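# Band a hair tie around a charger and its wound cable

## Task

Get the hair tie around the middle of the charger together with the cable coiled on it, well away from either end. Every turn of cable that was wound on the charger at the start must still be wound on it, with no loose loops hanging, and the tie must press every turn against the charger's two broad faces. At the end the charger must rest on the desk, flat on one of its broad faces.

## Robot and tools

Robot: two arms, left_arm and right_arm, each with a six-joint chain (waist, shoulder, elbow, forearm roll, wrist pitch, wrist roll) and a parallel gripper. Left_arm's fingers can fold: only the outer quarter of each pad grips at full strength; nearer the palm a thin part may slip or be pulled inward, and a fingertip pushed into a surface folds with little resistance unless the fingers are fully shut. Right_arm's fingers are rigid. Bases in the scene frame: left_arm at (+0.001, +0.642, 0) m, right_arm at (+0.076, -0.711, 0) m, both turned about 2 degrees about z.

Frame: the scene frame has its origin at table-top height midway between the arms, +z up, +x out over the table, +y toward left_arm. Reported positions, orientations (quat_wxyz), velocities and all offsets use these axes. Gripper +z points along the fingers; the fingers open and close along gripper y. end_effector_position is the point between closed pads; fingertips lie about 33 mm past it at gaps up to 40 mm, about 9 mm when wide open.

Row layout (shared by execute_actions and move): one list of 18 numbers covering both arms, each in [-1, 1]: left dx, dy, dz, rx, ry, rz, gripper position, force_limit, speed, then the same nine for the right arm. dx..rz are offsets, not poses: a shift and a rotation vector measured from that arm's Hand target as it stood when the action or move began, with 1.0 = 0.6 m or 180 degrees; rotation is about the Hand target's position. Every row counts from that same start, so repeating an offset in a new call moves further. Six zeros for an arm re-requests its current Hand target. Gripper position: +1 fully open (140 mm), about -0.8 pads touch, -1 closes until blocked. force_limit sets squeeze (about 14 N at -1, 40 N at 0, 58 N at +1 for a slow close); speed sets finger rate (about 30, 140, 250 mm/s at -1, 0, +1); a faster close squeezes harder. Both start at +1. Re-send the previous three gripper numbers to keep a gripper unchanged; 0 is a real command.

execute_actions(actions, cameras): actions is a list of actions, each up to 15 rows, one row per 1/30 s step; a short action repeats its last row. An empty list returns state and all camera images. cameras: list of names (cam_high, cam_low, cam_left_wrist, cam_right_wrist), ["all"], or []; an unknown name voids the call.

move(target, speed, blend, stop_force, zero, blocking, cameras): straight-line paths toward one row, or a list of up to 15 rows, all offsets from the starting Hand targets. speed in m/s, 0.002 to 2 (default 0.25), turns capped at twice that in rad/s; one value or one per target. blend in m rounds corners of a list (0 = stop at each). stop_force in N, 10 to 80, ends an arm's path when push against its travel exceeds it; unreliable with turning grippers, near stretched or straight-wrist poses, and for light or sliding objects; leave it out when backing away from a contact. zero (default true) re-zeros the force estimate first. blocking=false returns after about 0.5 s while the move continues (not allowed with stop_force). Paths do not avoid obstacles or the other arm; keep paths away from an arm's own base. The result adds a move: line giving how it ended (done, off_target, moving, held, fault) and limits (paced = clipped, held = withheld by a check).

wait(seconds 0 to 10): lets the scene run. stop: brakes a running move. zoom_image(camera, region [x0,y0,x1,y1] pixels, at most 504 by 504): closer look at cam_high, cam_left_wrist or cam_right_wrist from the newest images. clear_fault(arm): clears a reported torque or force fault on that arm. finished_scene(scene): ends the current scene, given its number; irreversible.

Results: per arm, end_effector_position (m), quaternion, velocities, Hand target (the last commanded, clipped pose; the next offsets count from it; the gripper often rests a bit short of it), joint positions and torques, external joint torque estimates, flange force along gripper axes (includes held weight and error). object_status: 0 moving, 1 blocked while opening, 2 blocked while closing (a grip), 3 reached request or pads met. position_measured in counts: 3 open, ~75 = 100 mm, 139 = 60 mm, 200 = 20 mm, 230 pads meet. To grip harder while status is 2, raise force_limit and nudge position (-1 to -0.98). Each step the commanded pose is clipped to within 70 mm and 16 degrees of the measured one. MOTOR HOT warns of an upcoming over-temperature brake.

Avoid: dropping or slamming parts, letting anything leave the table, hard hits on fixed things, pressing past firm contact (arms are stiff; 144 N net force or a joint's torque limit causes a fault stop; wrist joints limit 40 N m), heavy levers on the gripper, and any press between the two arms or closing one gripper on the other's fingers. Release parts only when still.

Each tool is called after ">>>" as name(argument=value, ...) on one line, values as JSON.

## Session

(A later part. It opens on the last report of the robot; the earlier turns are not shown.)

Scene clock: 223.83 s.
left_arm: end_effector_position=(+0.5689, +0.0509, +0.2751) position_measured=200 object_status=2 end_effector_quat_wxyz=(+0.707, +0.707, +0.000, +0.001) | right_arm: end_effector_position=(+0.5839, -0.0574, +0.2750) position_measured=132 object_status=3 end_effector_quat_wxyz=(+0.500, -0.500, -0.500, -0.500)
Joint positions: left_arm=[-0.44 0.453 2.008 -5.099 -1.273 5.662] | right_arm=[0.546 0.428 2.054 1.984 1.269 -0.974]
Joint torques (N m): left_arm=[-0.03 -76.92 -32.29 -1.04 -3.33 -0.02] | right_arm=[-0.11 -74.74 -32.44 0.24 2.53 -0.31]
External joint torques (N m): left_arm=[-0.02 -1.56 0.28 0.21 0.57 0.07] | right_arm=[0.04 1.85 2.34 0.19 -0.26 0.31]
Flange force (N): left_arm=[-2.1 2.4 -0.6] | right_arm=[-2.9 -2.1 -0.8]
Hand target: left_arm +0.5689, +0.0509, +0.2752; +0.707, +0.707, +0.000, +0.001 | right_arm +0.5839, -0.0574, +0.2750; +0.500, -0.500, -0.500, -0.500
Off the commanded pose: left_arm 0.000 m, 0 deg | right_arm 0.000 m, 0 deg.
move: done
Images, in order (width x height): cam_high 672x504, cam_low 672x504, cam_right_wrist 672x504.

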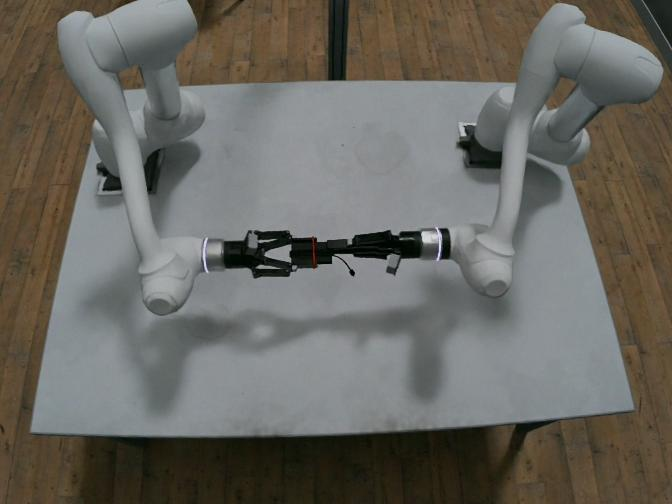

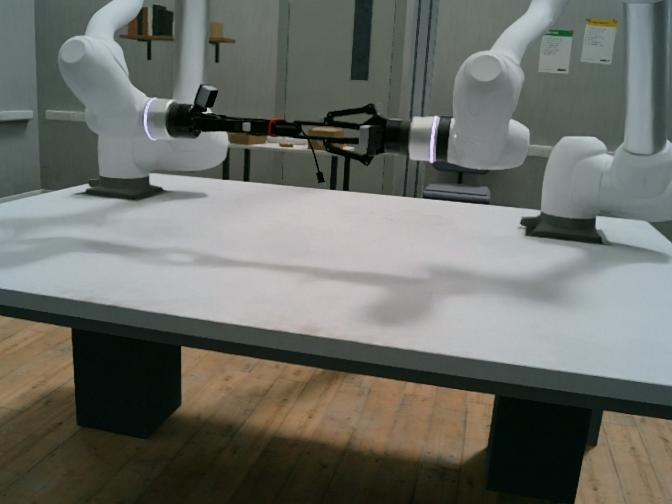

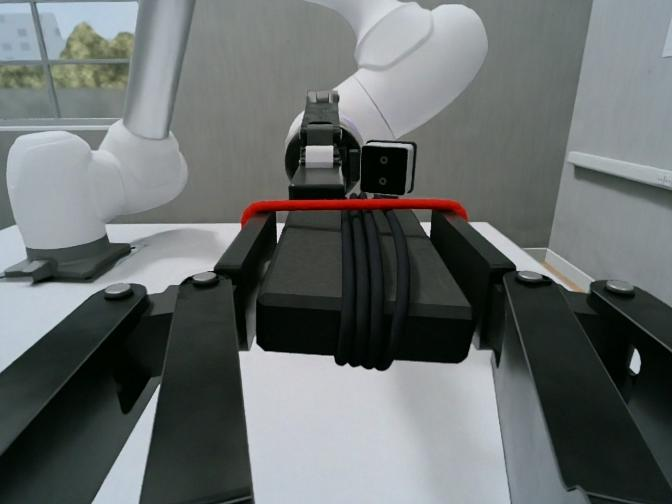

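>>> move(target=[0,0,0,0,0,0,-1,1,-1,0,-0.0067,0,0,0,0,-0.02,0,-1], speed=0.02)

>>> move(target=[0,0,0,0,0,0,-1,1,-1,0,0,0,0,0,0,-0.97,0.5,-1])

>>> move(target=[[0,0,0,0,0,0,0.25,1,-1,0,0,0,0,0,0,-0.97,0.5,-1],[0,-0.078,0,0,0,0,0.25,1,-1,0,0,0,0,0,0,-0.97,0.5,-1]], speed=0.06, cameras=["cam_low","cam_left_wrist","cam_high"])

>>> zoom_image(camera="cam_high", region=[280, 215, 380, 290])

>>> zoom_image(camera="cam_low", region=[230, 90, 350, 180])

Scene clock: 226.70 s.
left_arm: end_effector_position=(+0.5689, +0.0509, +0.2752) position_measured=200 object_status=2 end_effector_quat_wxyz=(+0.707, +0.707, +0.000, +0.001) | right_arm: end_effector_position=(+0.5839, -0.0614, +0.2750) position_measured=132 object_status=3 end_effector_quat_wxyz=(+0.500, -0.500, -0.500, -0.500)
Joint positions: left_arm=[-0.44 0.453 2.008 -5.099 -1.273 5.662] | right_arm=[0.54 0.426 2.058 1.98 1.273 -0.975]
Joint torques (N m): left_arm=[0.08 -77.12 -32.23 -1.02 -3.26 0.02] | right_arm=[0.07 -74.32 -32.36 0.31 2.6 -0.27]
External joint torques (N m): left_arm=[-0.09 -1.05 0.3 0.19 0.51 0.03] | right_arm=[-0.14 1.67 2.32 0.13 -0.32 0.27]
Flange force (N): left_arm=[-1.6 1.7 -0.3] | right_arm=[-2.7 -2.1 -1.1]
Hand target: left_arm +0.5689, +0.0509, +0.2752; +0.707, +0.707, +0.000, +0.001 | right_arm +0.5839, -0.0614, +0.2750; +0.500, -0.500, -0.500, -0.500
Off the commanded pose: left_arm 0.000 m, 0 deg | right_arm 0.000 m, 0 deg.
move: done

Scene clock: 227.43 s.
left_arm: end_effector_position=(+0.5689, +0.0509, +0.2752) position_measured=200 object_status=2 end_effector_quat_wxyz=(+0.707, +0.707, +0.000, +0.001) | right_arm: end_effector_position=(+0.5840, -0.0615, +0.2750) position_measured=143 object_status=0 end_effector_quat_wxyz=(+0.500, -0.500, -0.500, -0.500)
Joint positions: left_arm=[-0.44 0.453 2.008 -5.099 -1.273 5.662] | right_arm=[0.54 0.426 2.058 1.98 1.273 -0.975]
Joint torques (N m): left_arm=[-3.4 -75.77 -36.29 -2.59 -2.23 -0.09] | right_arm=[9.41 -74.01 -32.76 -1.27 3.68 -0.31]
External joint torques (N m): left_arm=[3.41 -2.38 4.39 1.76 -0.51 0.14] | right_arm=[-9.1 1.27 2.73 1.67 -1.39 0.31]
Flange force (N): left_arm=[-6.4 1.9 -12.0] | right_arm=[-2.2 2.5 -12.1]
Hand target: left_arm +0.5689, +0.0509, +0.2752; +0.707, +0.707, +0.000, +0.001 | right_arm +0.5839, -0.0614, +0.2750; +0.500, -0.500, -0.500, -0.500
Off the commanded pose: left_arm 0.000 m, 0 deg | right_arm 0.000 m, 0 deg.
move: done

Scene clock: 230.90 s.
left_arm: end_effector_position=(+0.5690, +0.0041, +0.2752) position_measured=98 object_status=3 end_effector_quat_wxyz=(+0.707, +0.707, +0.000, +0.001) | right_arm: end_effector_position=(+0.5839, -0.0615, +0.2750) position_measured=143 object_status=2 end_effector_quat_wxyz=(+0.500, -0.500, -0.500, -0.500)
Joint positions: left_arm=[-0.504 0.476 1.967 -5.149 -1.229 5.662] | right_arm=[0.54 0.426 2.058 1.98 1.273 -0.975]
Joint torques (N m): left_arm=[-0.38 -78.05 -31.77 -0.38 -2.67 -0.04] | right_arm=[0.32 -75.55 -33.62 0.7 3.02 -0.27]
External joint torques (N m): left_arm=[0.38 -3.25 -0.9 -0.26 -0.06 0.08] | right_arm=[-0.48 2.88 3.55 -0.24 -0.74 0.27]
Flange force (N): left_arm=[-1.6 4.4 -1.2] | right_arm=[-4.4 -2.4 -2.2]
Hand target: left_arm +0.5689, +0.0041, +0.2752; +0.707, +0.707, +0.000, +0.001 | right_arm +0.5839, -0.0614, +0.2750; +0.500, -0.500, -0.500, -0.500
Off the commanded pose: left_arm 0.000 m, 0 deg | right_arm 0.000 m, 0 deg.
move: done
Images, in order (width x height): cam_high 672x504, cam_low 672x504, cam_left_wrist 672x504.

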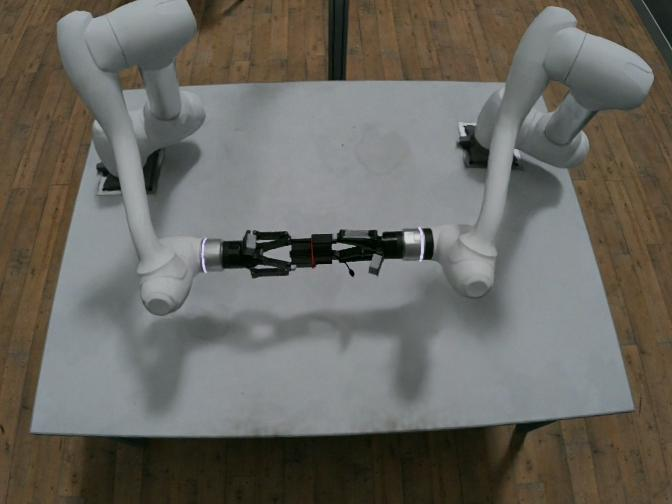

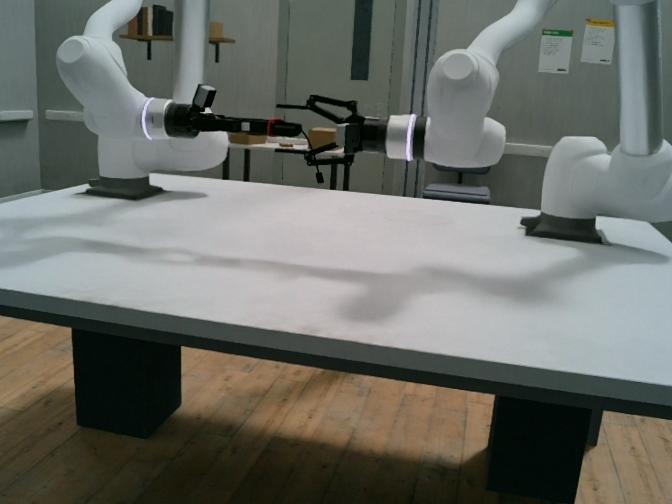

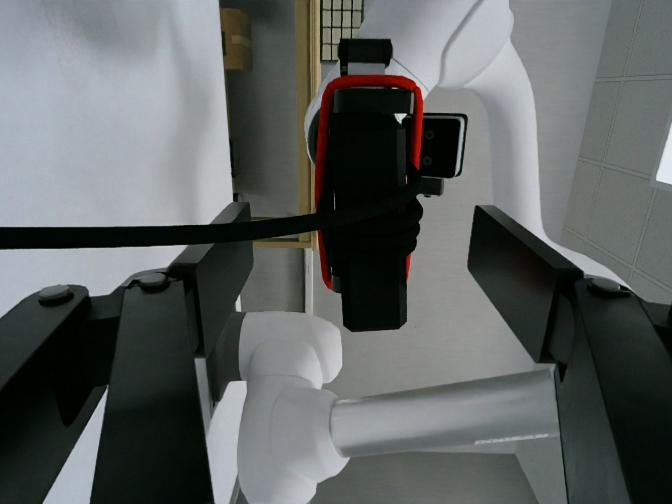

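Scaled by 5.040 from the camera's 672x504 image, which has a finer 960x720 frame.

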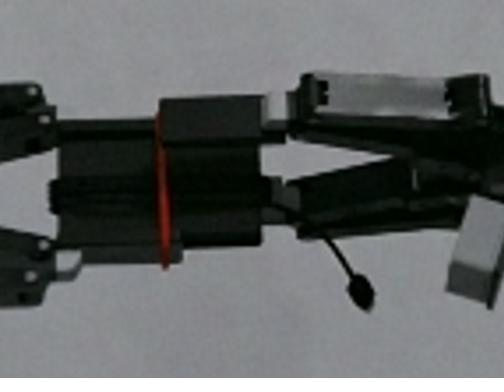

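Scaled by 4.200 from the camera's 672x504 image, which has a finer 960x720 frame.

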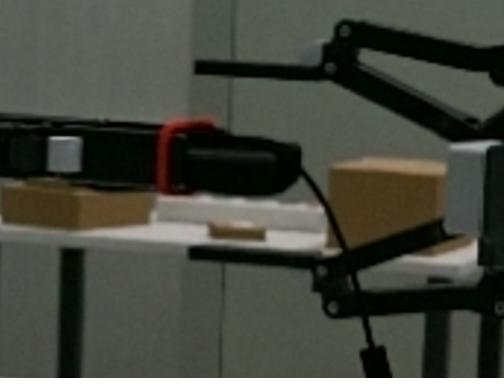

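>>> move(target=[0,0,0,0,0,0,-1,1,-1,0,0,0,0,0,0,-0.97,0.5,-1])

>>> wait(seconds=0.8, cameras=["cam_low","cam_left_wrist","cam_high","cam_right_wrist"])

>>> zoom_image(camera="cam_high", region=[280, 215, 380, 290])

>>> zoom_image(camera="cam_low", region=[230, 90, 350, 180])

Scene clock: 236.27 s.
left_arm: end_effector_position=(+0.5690, +0.0041, +0.2751) position_measured=193 object_status=0 end_effector_quat_wxyz=(+0.707, +0.707, +0.000, +0.001) | right_arm: end_effector_position=(+0.5839, -0.0614, +0.2750) position_measured=143 object_status=2 end_effector_quat_wxyz=(+0.500, -0.500, -0.500, -0.500)
Joint positions: left_arm=[-0.504 0.476 1.967 -5.149 -1.228 5.662] | right_arm=[0.541 0.426 2.058 1.98 1.273 -0.975]
Joint torques (N m): left_arm=[-10.06 -85.35 -32.27 2.08 -7.09 0.93] | right_arm=[-6.82 -68.96 -34.95 3.32 -0.76 0.61]
External joint torques (N m): left_arm=[10.08 4.13 -0.34 -2.73 4.35 -0.88] | right_arm=[6.68 -3.69 4.89 -2.87 3.05 -0.61]
Flange force (N): left_arm=[10.5 -2.3 -3.9] | right_arm=[1.6 -14.4 -3.8]
Hand target: left_arm +0.5689, +0.0041, +0.2752; +0.707, +0.707, +0.000, +0.001 | right_arm +0.5839, -0.0614, +0.2750; +0.500, -0.500, -0.500, -0.500
Off the commanded pose: left_arm 0.000 m, 0 deg | right_arm 0.000 m, 0 deg.
move: done

Scene clock: 237.07 s.
left_arm: end_effector_position=(+0.5690, +0.0041, +0.2751) position_measured=193 object_status=2 end_effector_quat_wxyz=(+0.707, +0.707, +0.000, +0.001) | right_arm: end_effector_position=(+0.5839, -0.0614, +0.2750) position_measured=143 object_status=2 end_effector_quat_wxyz=(+0.500, -0.500, -0.500, -0.500)
Joint positions: left_arm=[-0.504 0.476 1.967 -5.149 -1.229 5.662] | right_arm=[0.541 0.426 2.058 1.98 1.273 -0.975]
Joint torques (N m): left_arm=[-10.13 -85.63 -32.02 2.28 -7.24 0.97] | right_arm=[-7.23 -68.87 -34.88 3.44 -0.85 0.64]
External joint torques (N m): left_arm=[9.96 4.45 -0.59 -2.91 4.48 -0.92] | right_arm=[7.37 -3.83 4.83 -3.02 3.14 -0.64]
Flange force (N): left_arm=[11.0 -2.6 -3.1] | right_arm=[1.7 -14.9 -3.1]
Hand target: left_arm +0.5689, +0.0041, +0.2752; +0.707, +0.707, +0.000, +0.001 | right_arm +0.5839, -0.0614, +0.2750; +0.500, -0.500, -0.500, -0.500
Tool commands: left_gripper/position=-1.0 left_gripper/force_limit=+1.0 left_gripper/speed=-1.0 right_gripper/position=-0.97 right_gripper/force_limit=+0.5 right_gripper/speed=-1.0
Off the commanded pose: left_arm 0.000 m, 0 deg | right_arm 0.000 m, 0 deg.
wait: 0.80 s; at rest by 0.17 s

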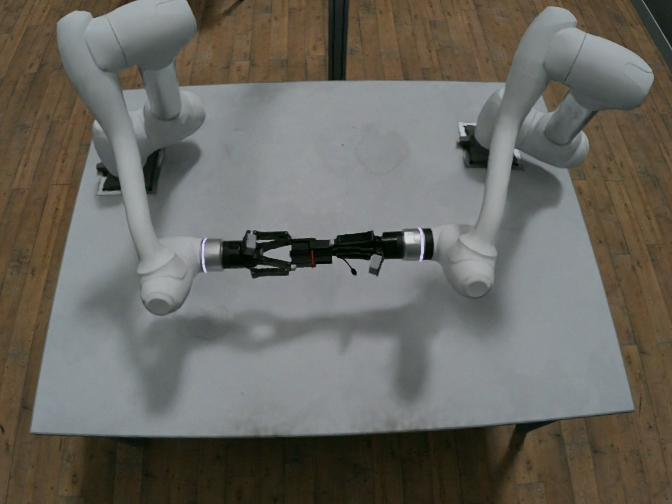

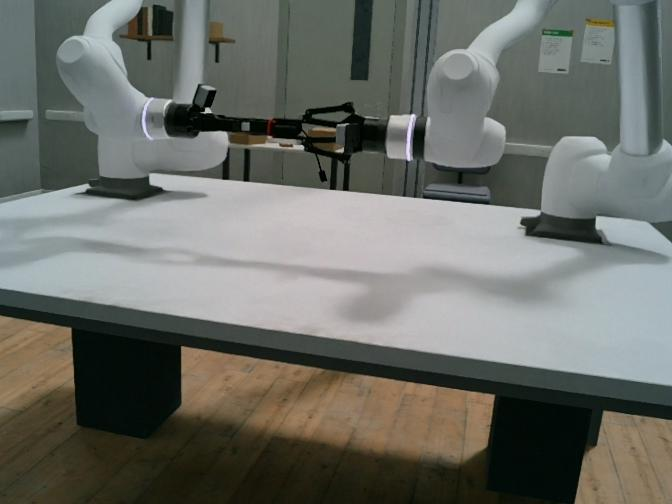

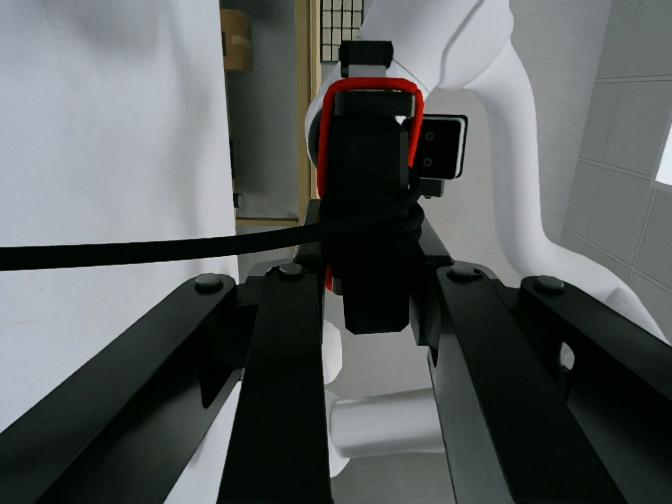

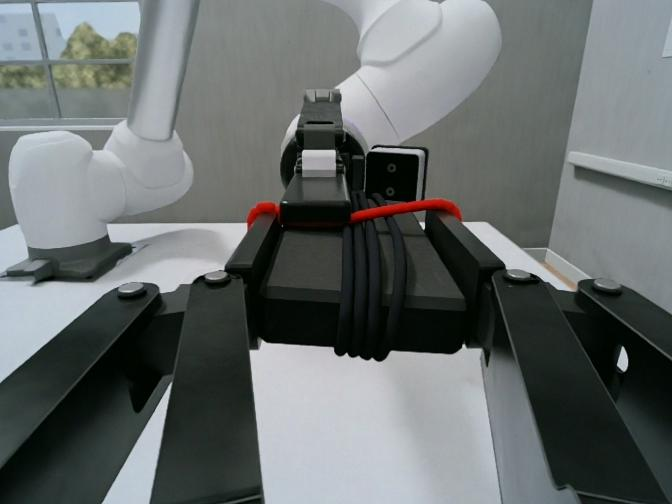

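Scaled by 5.040 from the camera's 672x504 image, which has a finer 960x720 frame.

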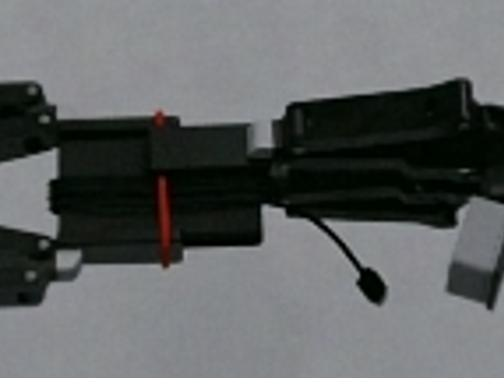

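Scaled by 4.200 from the camera's 672x504 image, which has a finer 960x720 frame.

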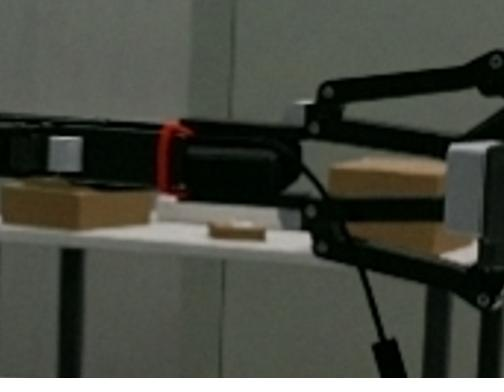

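>>> move(target=[0,0,0,0,0,0,-1,1,-1,0,0,0,0,0,0,-0.02,0,-1])

>>> move(target=[0,0,0,0,0,0,-1,1,-1,0,-0.01,0,0,0,0,-0.02,0,-1], cameras=["cam_low","cam_right_wrist","cam_high"], speed=0.02)

>>> zoom_image(camera="cam_high", region=[280, 215, 380, 290])

>>> zoom_image(camera="cam_low", region=[230, 90, 350, 180])

Scene clock: 239.73 s.
left_arm: end_effector_position=(+0.5689, +0.0041, +0.2752) position_measured=196 object_status=0 end_effector_quat_wxyz=(+0.707, +0.707, +0.000, +0.001) | right_arm: end_effector_position=(+0.5839, -0.0615, +0.2750) position_measured=132 object_status=3 end_effector_quat_wxyz=(+0.500, -0.500, -0.500, -0.500)
Joint positions: left_arm=[-0.504 0.476 1.967 -5.148 -1.229 5.662] | right_arm=[0.54 0.426 2.058 1.98 1.273 -0.975]
Joint torques (N m): left_arm=[2.51 -75.35 -30.82 -0.28 -1.17 0.36] | right_arm=[0.63 -78.02 -33.11 0.69 4.43 0.12]
External joint torques (N m): left_arm=[-2.42 -6.02 -1.8 -0.37 -1.58 -0.31] | right_arm=[-0.46 5.35 3.08 -0.27 -2.15 -0.13]
Flange force (N): left_arm=[-4.5 7.9 0.6] | right_arm=[-7.5 0.1 1.1]
Hand target: left_arm +0.5689, +0.0041, +0.2752; +0.707, +0.707, +0.000, +0.001 | right_arm +0.5839, -0.0614, +0.2750; +0.500, -0.500, -0.500, -0.500
Off the commanded pose: left_arm 0.000 m, 0 deg | right_arm 0.000 m, 0 deg.
move: done

Scene clock: 240.43 s.
left_arm: end_effector_position=(+0.5689, +0.0041, +0.2752) position_measured=196 object_status=2 end_effector_quat_wxyz=(+0.707, +0.707, +0.000, +0.001) | right_arm: end_effector_position=(+0.5839, -0.0674, +0.2750) position_measured=132 object_status=3 end_effector_quat_wxyz=(+0.500, -0.500, -0.500, -0.500)
Joint positions: left_arm=[-0.504 0.476 1.967 -5.149 -1.229 5.662] | right_arm=[0.532 0.422 2.064 1.973 1.279 -0.975]
Joint torques (N m): left_arm=[8.64 -74.95 -29.33 -0.63 -0.55 0.36] | right_arm=[-2.27 -79.13 -31.18 0.38 5.2 0.22]
External joint torques (N m): left_arm=[-8.69 -6.38 -3.42 -0.02 -2.21 -0.31] | right_arm=[2.14 6.9 1.23 0.09 -2.93 -0.22]
Flange force (N): left_arm=[-6.7 8.8 9.3] | right_arm=[-8.8 2.1 9.0]
Hand target: left_arm +0.5689, +0.0041, +0.2752; +0.707, +0.707, +0.000, +0.001 | right_arm +0.5839, -0.0674, +0.2750; +0.500, -0.500, -0.500, -0.500
Off the commanded pose: left_arm 0.000 m, 0 deg | right_arm 0.000 m, 0 deg.
move: done
Images, in order (width x height): cam_high 672x504, cam_low 672x504, cam_right_wrist 672x504.

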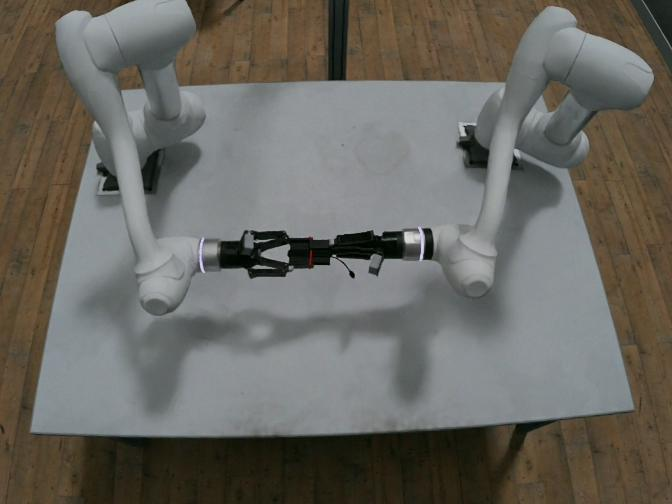

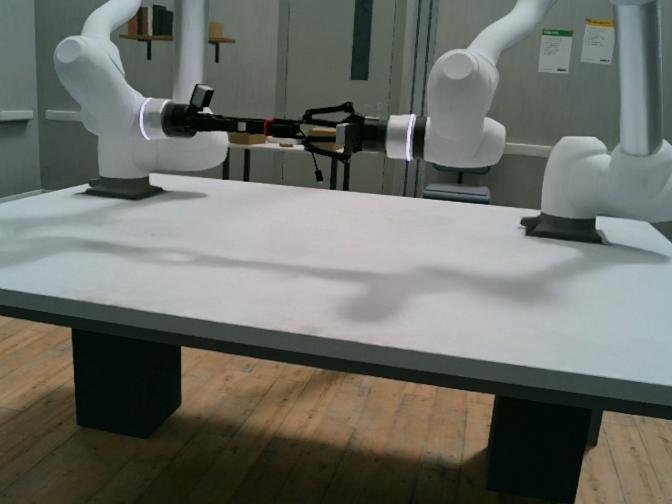

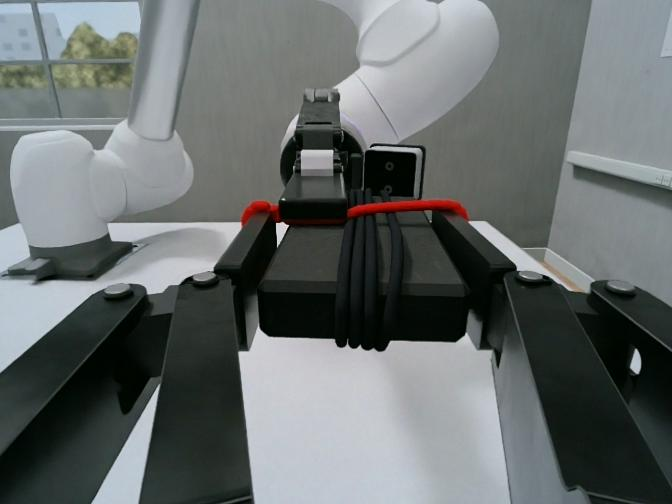

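Scaled by 5.040 from the camera's 672x504 image, which has a finer 960x720 frame.

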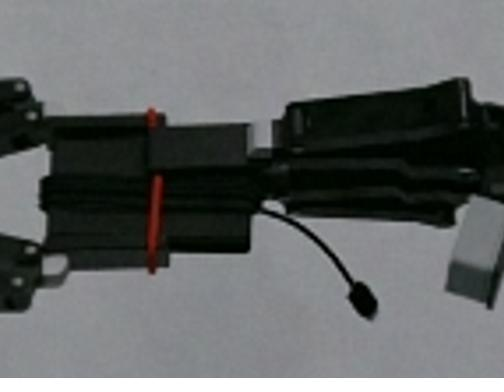

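Scaled by 4.200 from the camera's 672x504 image, which has a finer 960x720 frame.

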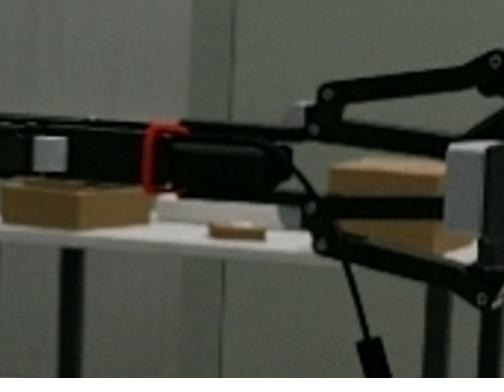

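>>> move(target=[[0,0,0,0,0,0,-1,1,-1,0,0,0,0,0,0,-0.97,0.5,-1],[0,0,0,0,0,0,0.25,1,-1,0,0,0,0,0,0,-0.97,0.5,-1],[0.012,-0.012,0,0,0,0,0.25,1,-1,0,0,0,0,0,0,-0.97,0.5,-1]], speed=0.04, cameras=["cam_left_wrist","cam_low"])

Scene clock: 249.60 s.
left_arm: end_effector_position=(+0.5761, -0.0031, +0.2751) position_measured=98 object_status=3 end_effector_quat_wxyz=(+0.707, +0.707, +0.000, +0.001) | right_arm: end_effector_position=(+0.5839, -0.0675, +0.2750) position_measured=142 object_status=2 end_effector_quat_wxyz=(+0.500, -0.500, -0.500, -0.500)
Joint positions: left_arm=[-0.508 0.487 1.947 -5.149 -1.223 5.654] | right_arm=[0.532 0.422 2.064 1.973 1.279 -0.975]
Joint torques (N m): left_arm=[-0.29 -79.5 -32.18 -0.44 -2.69 -0.07] | right_arm=[0.4 -75.31 -33.15 0.66 3.11 -0.3]
External joint torques (N m): left_arm=[0.45 -3.3 -0.8 -0.21 -0.03 0.12] | right_arm=[-0.46 3.04 3.18 -0.2 -0.82 0.3]
Flange force (N): left_arm=[-1.8 4.3 -1.4] | right_arm=[-4.5 -1.7 -1.5]
Hand target: left_arm +0.5761, -0.0031, +0.2752; +0.707, +0.707, +0.000, +0.001 | right_arm +0.5839, -0.0674, +0.2750; +0.500, -0.500, -0.500, -0.500
Off the commanded pose: left_arm 0.000 m, 0 deg | right_arm 0.000 m, 0 deg.
move: done
Images, in order (width x height): cam_low 672x504, cam_left_wrist 672x504.

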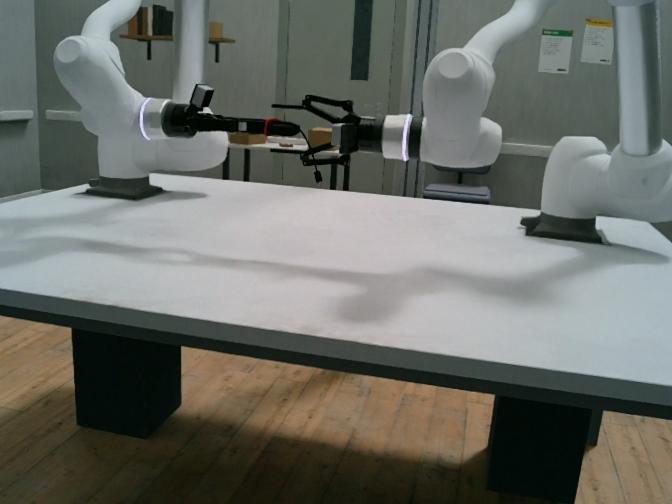

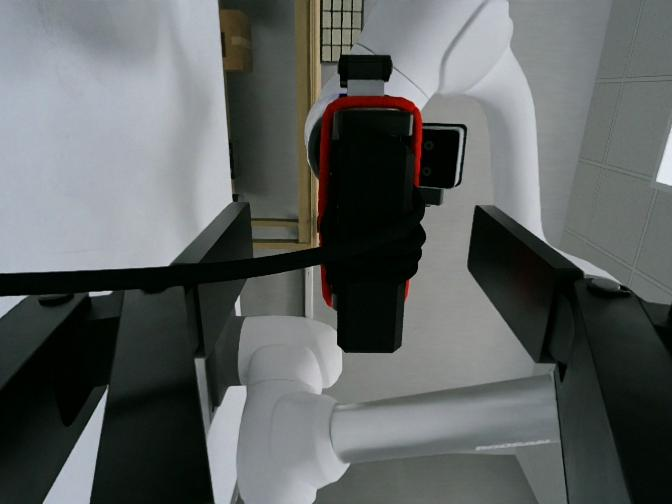

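>>> move(target=[0,0,0,0,0,0,-1,1,0.3,0,0,0,0,0,0,-0.97,0.5,-1])

>>> wait(seconds=0.6, cameras=["cam_low","cam_left_wrist","cam_high","cam_right_wrist"])

>>> zoom_image(camera="cam_high", region=[280, 215, 380, 290])

>>> zoom_image(camera="cam_low", region=[230, 90, 350, 180])

Scene clock: 252.97 s.
left_arm: end_effector_position=(+0.5762, -0.0031, +0.2752) position_measured=192 object_status=0 end_effector_quat_wxyz=(+0.707, +0.707, +0.000, +0.001) | right_arm: end_effector_position=(+0.5839, -0.0674, +0.2750) position_measured=142 object_status=2 end_effector_quat_wxyz=(+0.500, -0.500, -0.500, -0.500)
Joint positions: left_arm=[-0.508 0.487 1.947 -5.149 -1.223 5.654] | right_arm=[0.532 0.422 2.064 1.973 1.279 -0.975]
Joint torques (N m): left_arm=[-0.89 -79.06 -33.85 -1.17 -2.26 -0.02] | right_arm=[3.16 -75.2 -32.91 0.14 3.66 -0.29]
External joint torques (N m): left_arm=[0.86 -3.63 1.05 0.53 -0.48 0.07] | right_arm=[-2.9 2.86 2.96 0.3 -1.37 0.28]
Flange force (N): left_arm=[-4.3 4.2 -5.1] | right_arm=[-4.0 -0.1 -3.9]
Hand target: left_arm +0.5761, -0.0031, +0.2752; +0.707, +0.707, +0.000, +0.001 | right_arm +0.5839, -0.0674, +0.2750; +0.500, -0.500, -0.500, -0.500
Off the commanded pose: left_arm 0.000 m, 0 deg | right_arm 0.000 m, 0 deg.
move: done

Scene clock: 253.57 s.
left_arm: end_effector_position=(+0.5762, -0.0031, +0.2752) position_measured=192 object_status=2 end_effector_quat_wxyz=(+0.707, +0.707, +0.000, +0.001) | right_arm: end_effector_position=(+0.5839, -0.0674, +0.2750) position_measured=142 object_status=2 end_effector_quat_wxyz=(+0.500, -0.500, -0.500, -0.500)
Joint positions: left_arm=[-0.508 0.487 1.947 -5.149 -1.223 5.654] | right_arm=[0.532 0.422 2.064 1.973 1.279 -0.975]
Joint torques (N m): left_arm=[-0.87 -78.84 -33.43 -0.93 -2.32 -0.02] | right_arm=[3.25 -75.59 -33.54 0.34 3.63 -0.32]
External joint torques (N m): left_arm=[0.75 -3.78 0.54 0.29 -0.42 0.07] | right_arm=[-3 3.31 3.6 0.08 -1.34 0.32]
Flange force (N): left_arm=[-3.8 4.5 -4.2] | right_arm=[-4.8 -0.5 -4.7]
Hand target: left_arm +0.5761, -0.0031, +0.2752; +0.707, +0.707, +0.000, +0.001 | right_arm +0.5839, -0.0674, +0.2750; +0.500, -0.500, -0.500, -0.500
Tool commands: left_gripper/position=-1.0 left_gripper/force_limit=+1.0 left_gripper/speed=+0.3 right_gripper/position=-0.97 right_gripper/force_limit=+0.5 right_gripper/speed=-1.0
Off the commanded pose: left_arm 0.000 m, 0 deg | right_arm 0.000 m, 0 deg.
wait: 0.60 s; at rest by 0.17 s

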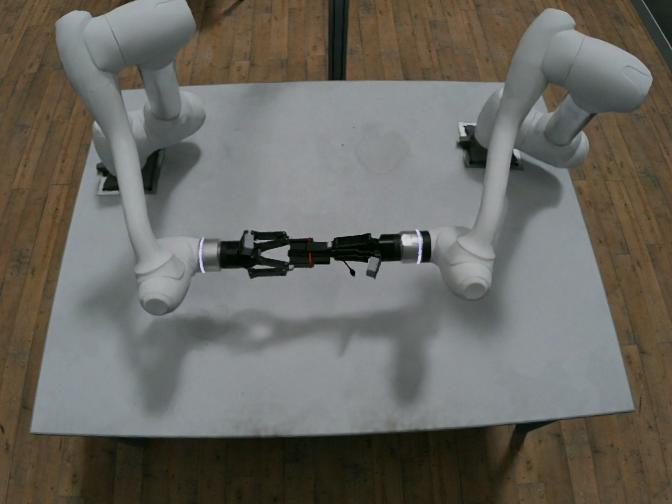

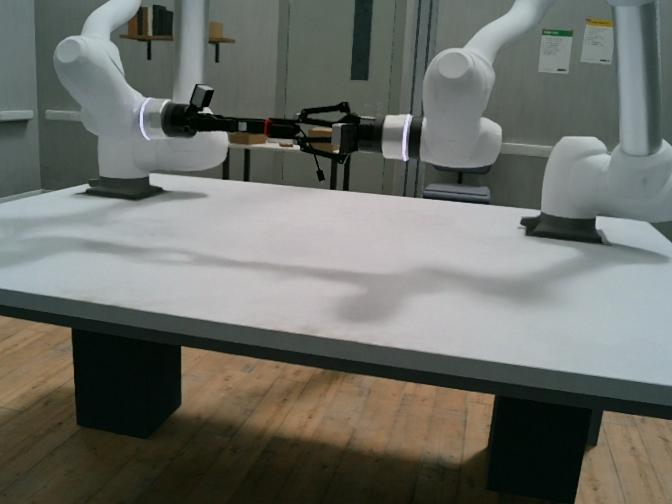

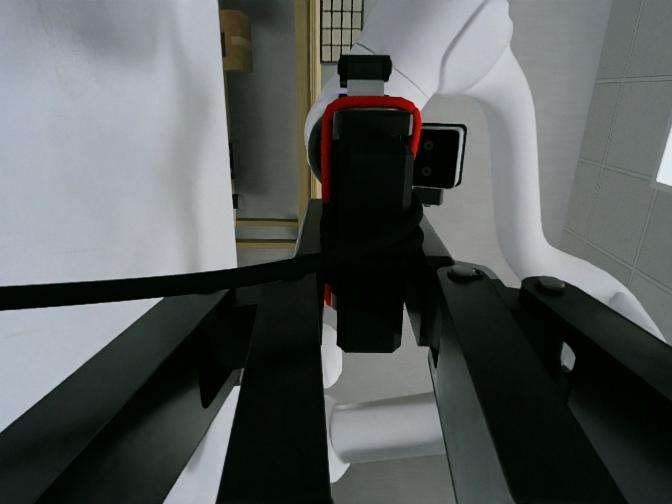

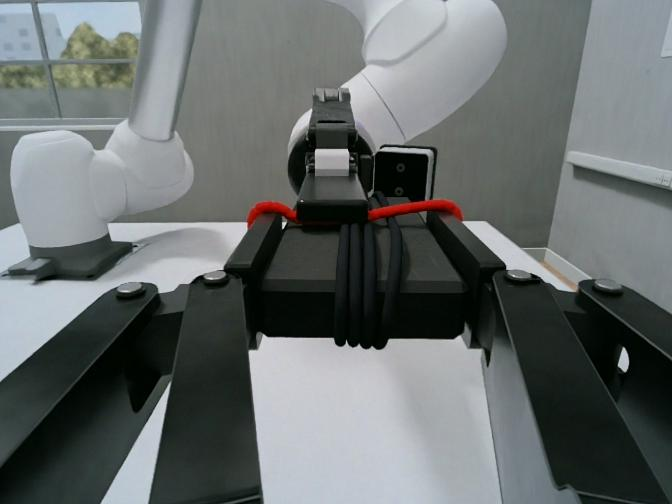

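Scaled by 5.040 from the camera's 672x504 image, which has a finer 960x720 frame.

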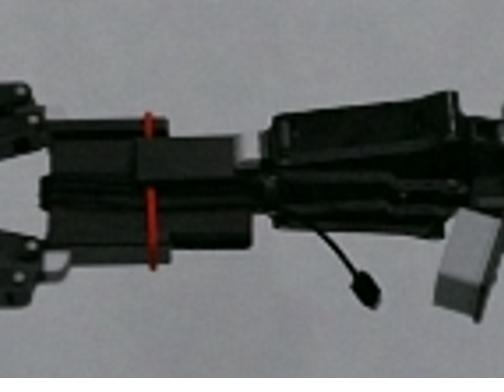

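Scaled by 4.200 from the camera's 672x504 image, which has a finer 960x720 frame.

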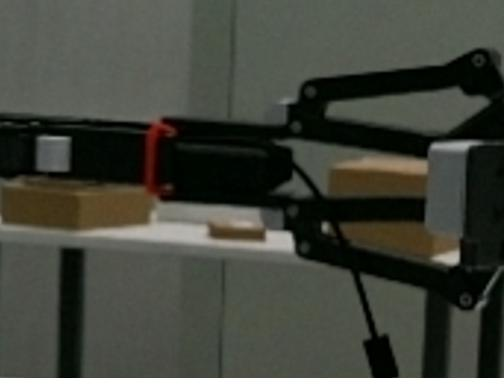

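>>> move(target=[0,0,0,0,0,0,-1,1,0.3,0,0,0,0,0,0,-0.03,0,-1])

>>> move(target=[0,0,0,0,0,0,-1,1,0.3,0,-0.0133,0,0,0,0,-0.03,0,-1], cameras=["cam_low","cam_right_wrist","cam_high"], speed=0.015)

>>> zoom_image(camera="cam_high", region=[280, 215, 380, 290])

>>> zoom_image(camera="cam_low", region=[230, 90, 350, 180])

Scene clock: 255.20 s.
left_arm: end_effector_position=(+0.5761, -0.0031, +0.2752) position_measured=192 object_status=2 end_effector_quat_wxyz=(+0.707, +0.707, +0.000, +0.001) | right_arm: end_effector_position=(+0.5839, -0.0674, +0.2750) position_measured=133 object_status=0 end_effector_quat_wxyz=(+0.500, -0.500, -0.500, -0.500)
Joint positions: left_arm=[-0.508 0.487 1.947 -5.149 -1.223 5.654] | right_arm=[0.532 0.422 2.064 1.973 1.279 -0.975]
Joint torques (N m): left_arm=[1.39 -78.11 -31.8 -0.5 -1.81 0.03] | right_arm=[0.67 -76.11 -33.01 0.4 3.85 -0.23]
External joint torques (N m): left_arm=[-1.5 -4.47 -1.06 -0.13 -0.93 0.02] | right_arm=[-0.92 3.89 3.05 0.08 -1.58 0.23]
Flange force (N): left_arm=[-3.8 5.5 -0.2] | right_arm=[-5.4 -0.8 -0.5]
Hand target: left_arm +0.5761, -0.0031, +0.2752; +0.707, +0.707, +0.000, +0.001 | right_arm +0.5839, -0.0674, +0.2750; +0.500, -0.500, -0.500, -0.500
Off the commanded pose: left_arm 0.000 m, 0 deg | right_arm 0.000 m, 0 deg.
move: done

Scene clock: 255.97 s.
left_arm: end_effector_position=(+0.5761, -0.0031, +0.2752) position_measured=192 object_status=2 end_effector_quat_wxyz=(+0.707, +0.707, +0.000, +0.001) | right_arm: end_effector_position=(+0.5839, -0.0754, +0.2750) position_measured=133 object_status=3 end_effector_quat_wxyz=(+0.500, -0.500, -0.500, -0.500)
Joint positions: left_arm=[-0.508 0.487 1.947 -5.149 -1.223 5.654] | right_arm=[0.52 0.418 2.072 1.963 1.287 -0.975]
Joint torques (N m): left_arm=[4.19 -78.42 -30.7 -0.57 -1.76 -0.01] | right_arm=[-1.87 -76.3 -32.03 0.52 3.87 -0.16]
External joint torques (N m): left_arm=[-4.2 -4.26 -2.33 -0.08 -0.98 0.06] | right_arm=[1.62 4.62 2.18 -0.01 -1.59 0.16]
Flange force (N): left_arm=[-3.4 5.7 4.6] | right_arm=[-6.2 -0.6 4.5]
Hand target: left_arm +0.5761, -0.0031, +0.2752; +0.707, +0.707, +0.000, +0.001 | right_arm +0.5839, -0.0754, +0.2750; +0.500, -0.500, -0.500, -0.500
Off the commanded pose: left_arm 0.000 m, 0 deg | right_arm 0.000 m, 0 deg.
move: done
Images, in order (width x height): cam_high 672x504, cam_low 672x504, cam_right_wrist 672x504.

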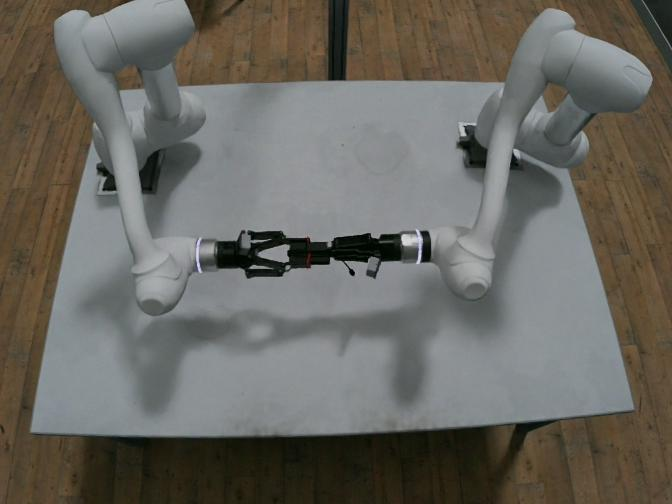

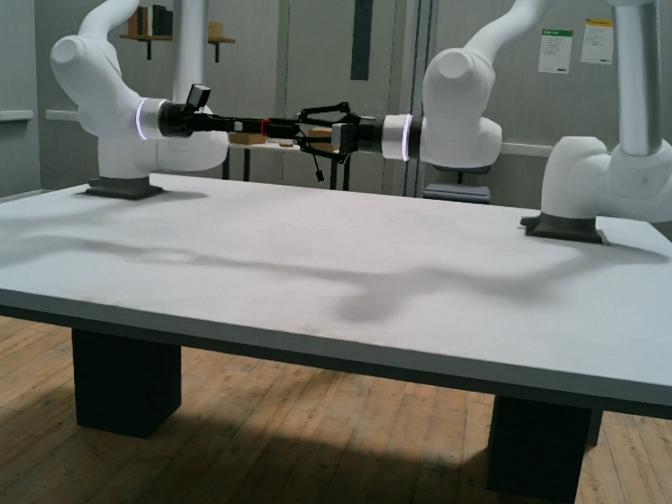

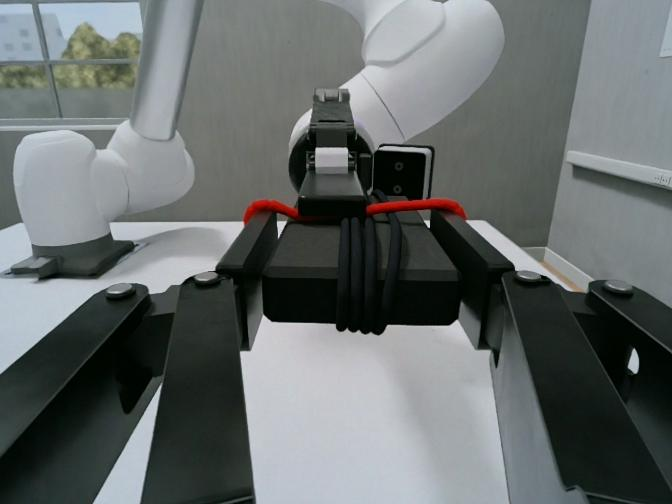

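Scaled by 5.040 from the camera's 672x504 image, which has a finer 960x720 frame.

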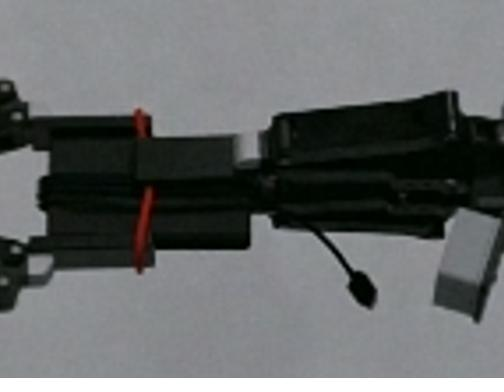

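Scaled by 4.200 from the camera's 672x504 image, which has a finer 960x720 frame.

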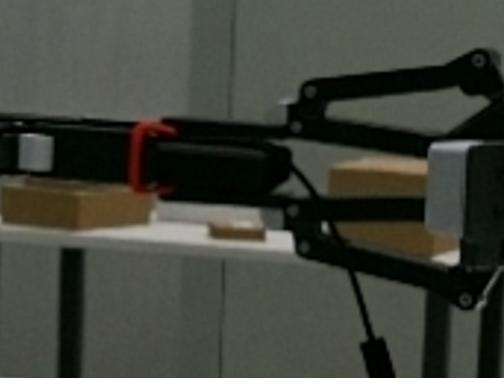

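>>> move(target=[0,0,0,0,0,0,-1,1,0.3,0,-0.01667,0,0,0,0,-0.03,0,-1], cameras=["cam_low","cam_high"], speed=0.015)

>>> zoom_image(camera="cam_high", region=[280, 215, 380, 290])

>>> zoom_image(camera="cam_low", region=[230, 90, 350, 180])

Scene clock: 257.77 s.
left_arm: end_effector_position=(+0.5762, -0.0030, +0.2750) position_measured=192 object_status=2 end_effector_quat_wxyz=(+0.707, +0.708, +0.000, +0.001) | right_arm: end_effector_position=(+0.5839, -0.0854, +0.2750) position_measured=132 object_status=3 end_effector_quat_wxyz=(+0.500, -0.500, -0.500, -0.500)
Joint positions: left_arm=[-0.508 0.487 1.947 -5.149 -1.223 5.654] | right_arm=[0.505 0.412 2.082 1.951 1.297 -0.976]
Joint torques (N m): left_arm=[-0.26 -81.53 -33.61 -1.09 -3.57 0.03] | right_arm=[0.12 -71.67 -31.55 0.21 2.22 -0.27]
External joint torques (N m): left_arm=[0.23 -1.18 0.71 0.44 0.83 0.02] | right_arm=[0.13 0.63 1.89 0.28 0.07 0.27]
Flange force (N): left_arm=[-2.0 2.1 -1.3] | right_arm=[-1.4 -2.7 -1.0]
Hand target: left_arm +0.5761, -0.0031, +0.2752; +0.707, +0.707, +0.000, +0.001 | right_arm +0.5839, -0.0854, +0.2750; +0.500, -0.500, -0.500, -0.500
Off the commanded pose: left_arm 0.000 m, 0 deg | right_arm 0.000 m, 0 deg.
move: done
Images, in order (width x height): cam_high 672x504, cam_low 672x504.

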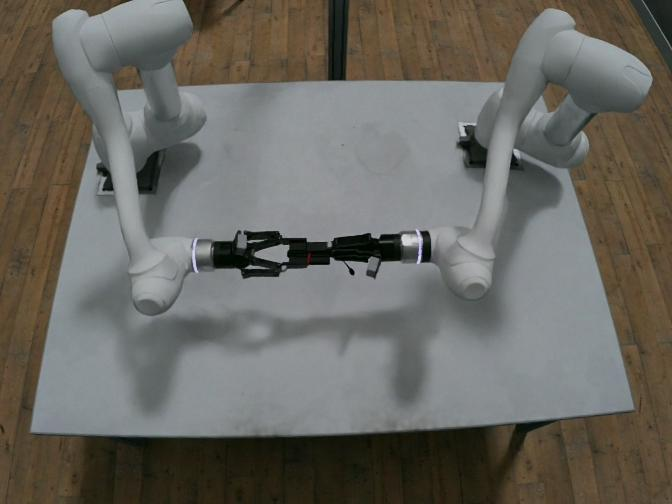

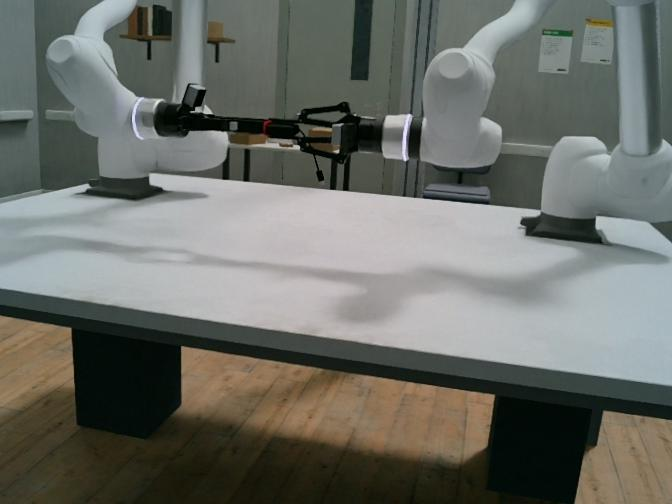

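Scaled by 5.040 from the camera's 672x504 image, which has a finer 960x720 frame.

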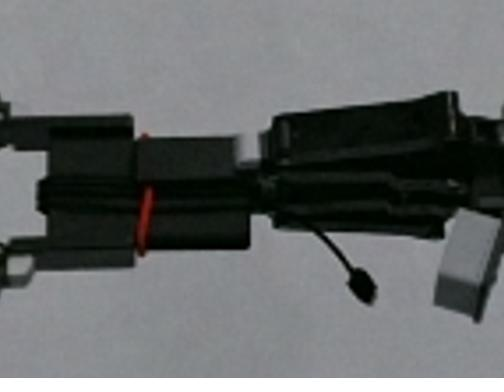

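Scaled by 4.200 from the camera's 672x504 image, which has a finer 960x720 frame.

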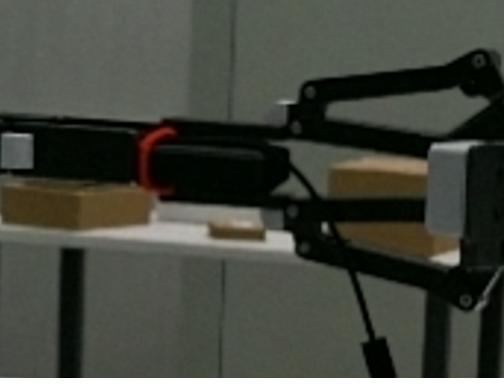

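>>> move(target=[0,0,0,0,0,0,-1,1,0.3,0,-0.167,0,0,0,0,0.4,0,-1], cameras=["cam_low","cam_right_wrist"], speed=0.15)

>>> zoom_image(camera="cam_right_wrist", region=[200, 120, 500, 340])

>>> zoom_image(camera="cam_low", region=[210, 90, 330, 180])

Scene clock: 262.50 s.
left_arm: end_effector_position=(+0.5761, -0.0031, +0.2752) position_measured=192 object_status=2 end_effector_quat_wxyz=(+0.707, +0.707, +0.000, +0.001) | right_arm: end_effector_position=(+0.5839, -0.1856, +0.2750) position_measured=78 object_status=0 end_effector_quat_wxyz=(+0.500, -0.500, -0.500, -0.500)
Joint positions: left_arm=[-0.508 0.487 1.947 -5.149 -1.223 5.654] | right_arm=[0.34 0.364 2.164 1.819 1.4 -0.978]
Joint torques (N m): left_arm=[-0.22 -82.24 -33.69 -1 -3.54 -0.04] | right_arm=[-0.04 -65.55 -29.84 0.58 2.32 -0.37]
External joint torques (N m): left_arm=[0.15 -0.27 0.73 0.35 0.8 0.09] | right_arm=[-0.21 0.5 1.48 0.35 -0.05 0.37]
Flange force (N): left_arm=[-1.3 0.7 -0.6] | right_arm=[-0.8 -1.9 -0.6]
Hand target: left_arm +0.5761, -0.0031, +0.2752; +0.707, +0.707, +0.000, +0.001 | right_arm +0.5839, -0.1856, +0.2750; +0.500, -0.500, -0.500, -0.500
Off the commanded pose: left_arm 0.000 m, 0 deg | right_arm 0.000 m, 0 deg.
move: done
Images, in order (width x height): cam_low 672x504, cam_right_wrist 672x504.

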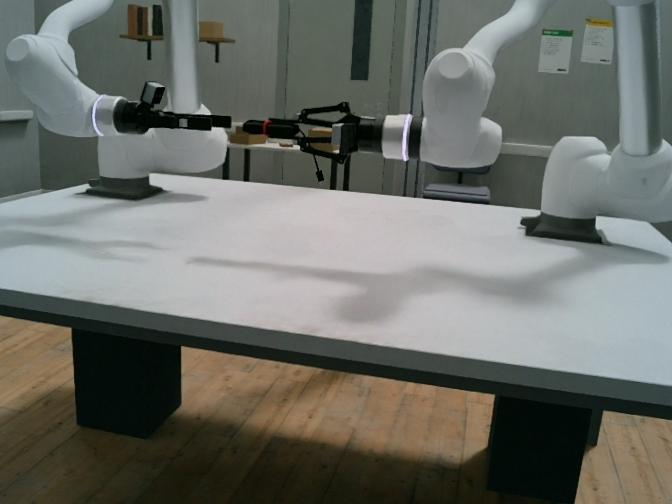

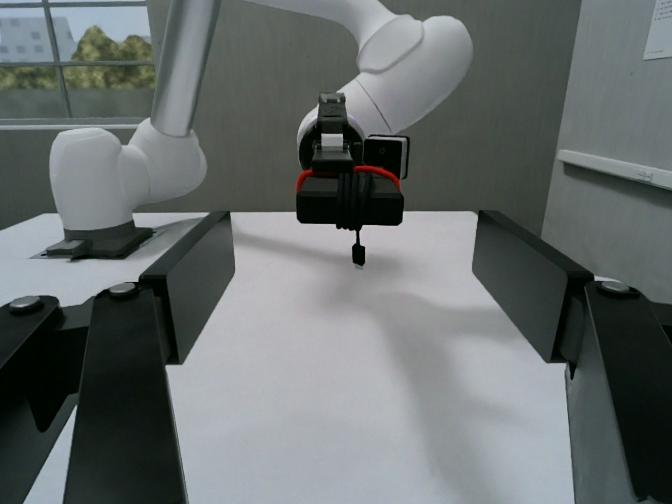

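Scaled by 1.680 from the camera's 672x504 image, which has a finer 960x720 frame.

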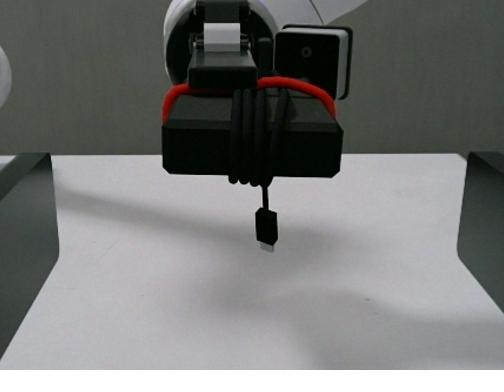

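Scaled by 4.200 from the camera's 672x504 image, which has a finer 960x720 frame.

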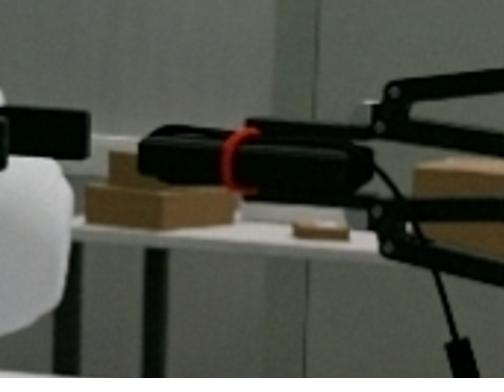

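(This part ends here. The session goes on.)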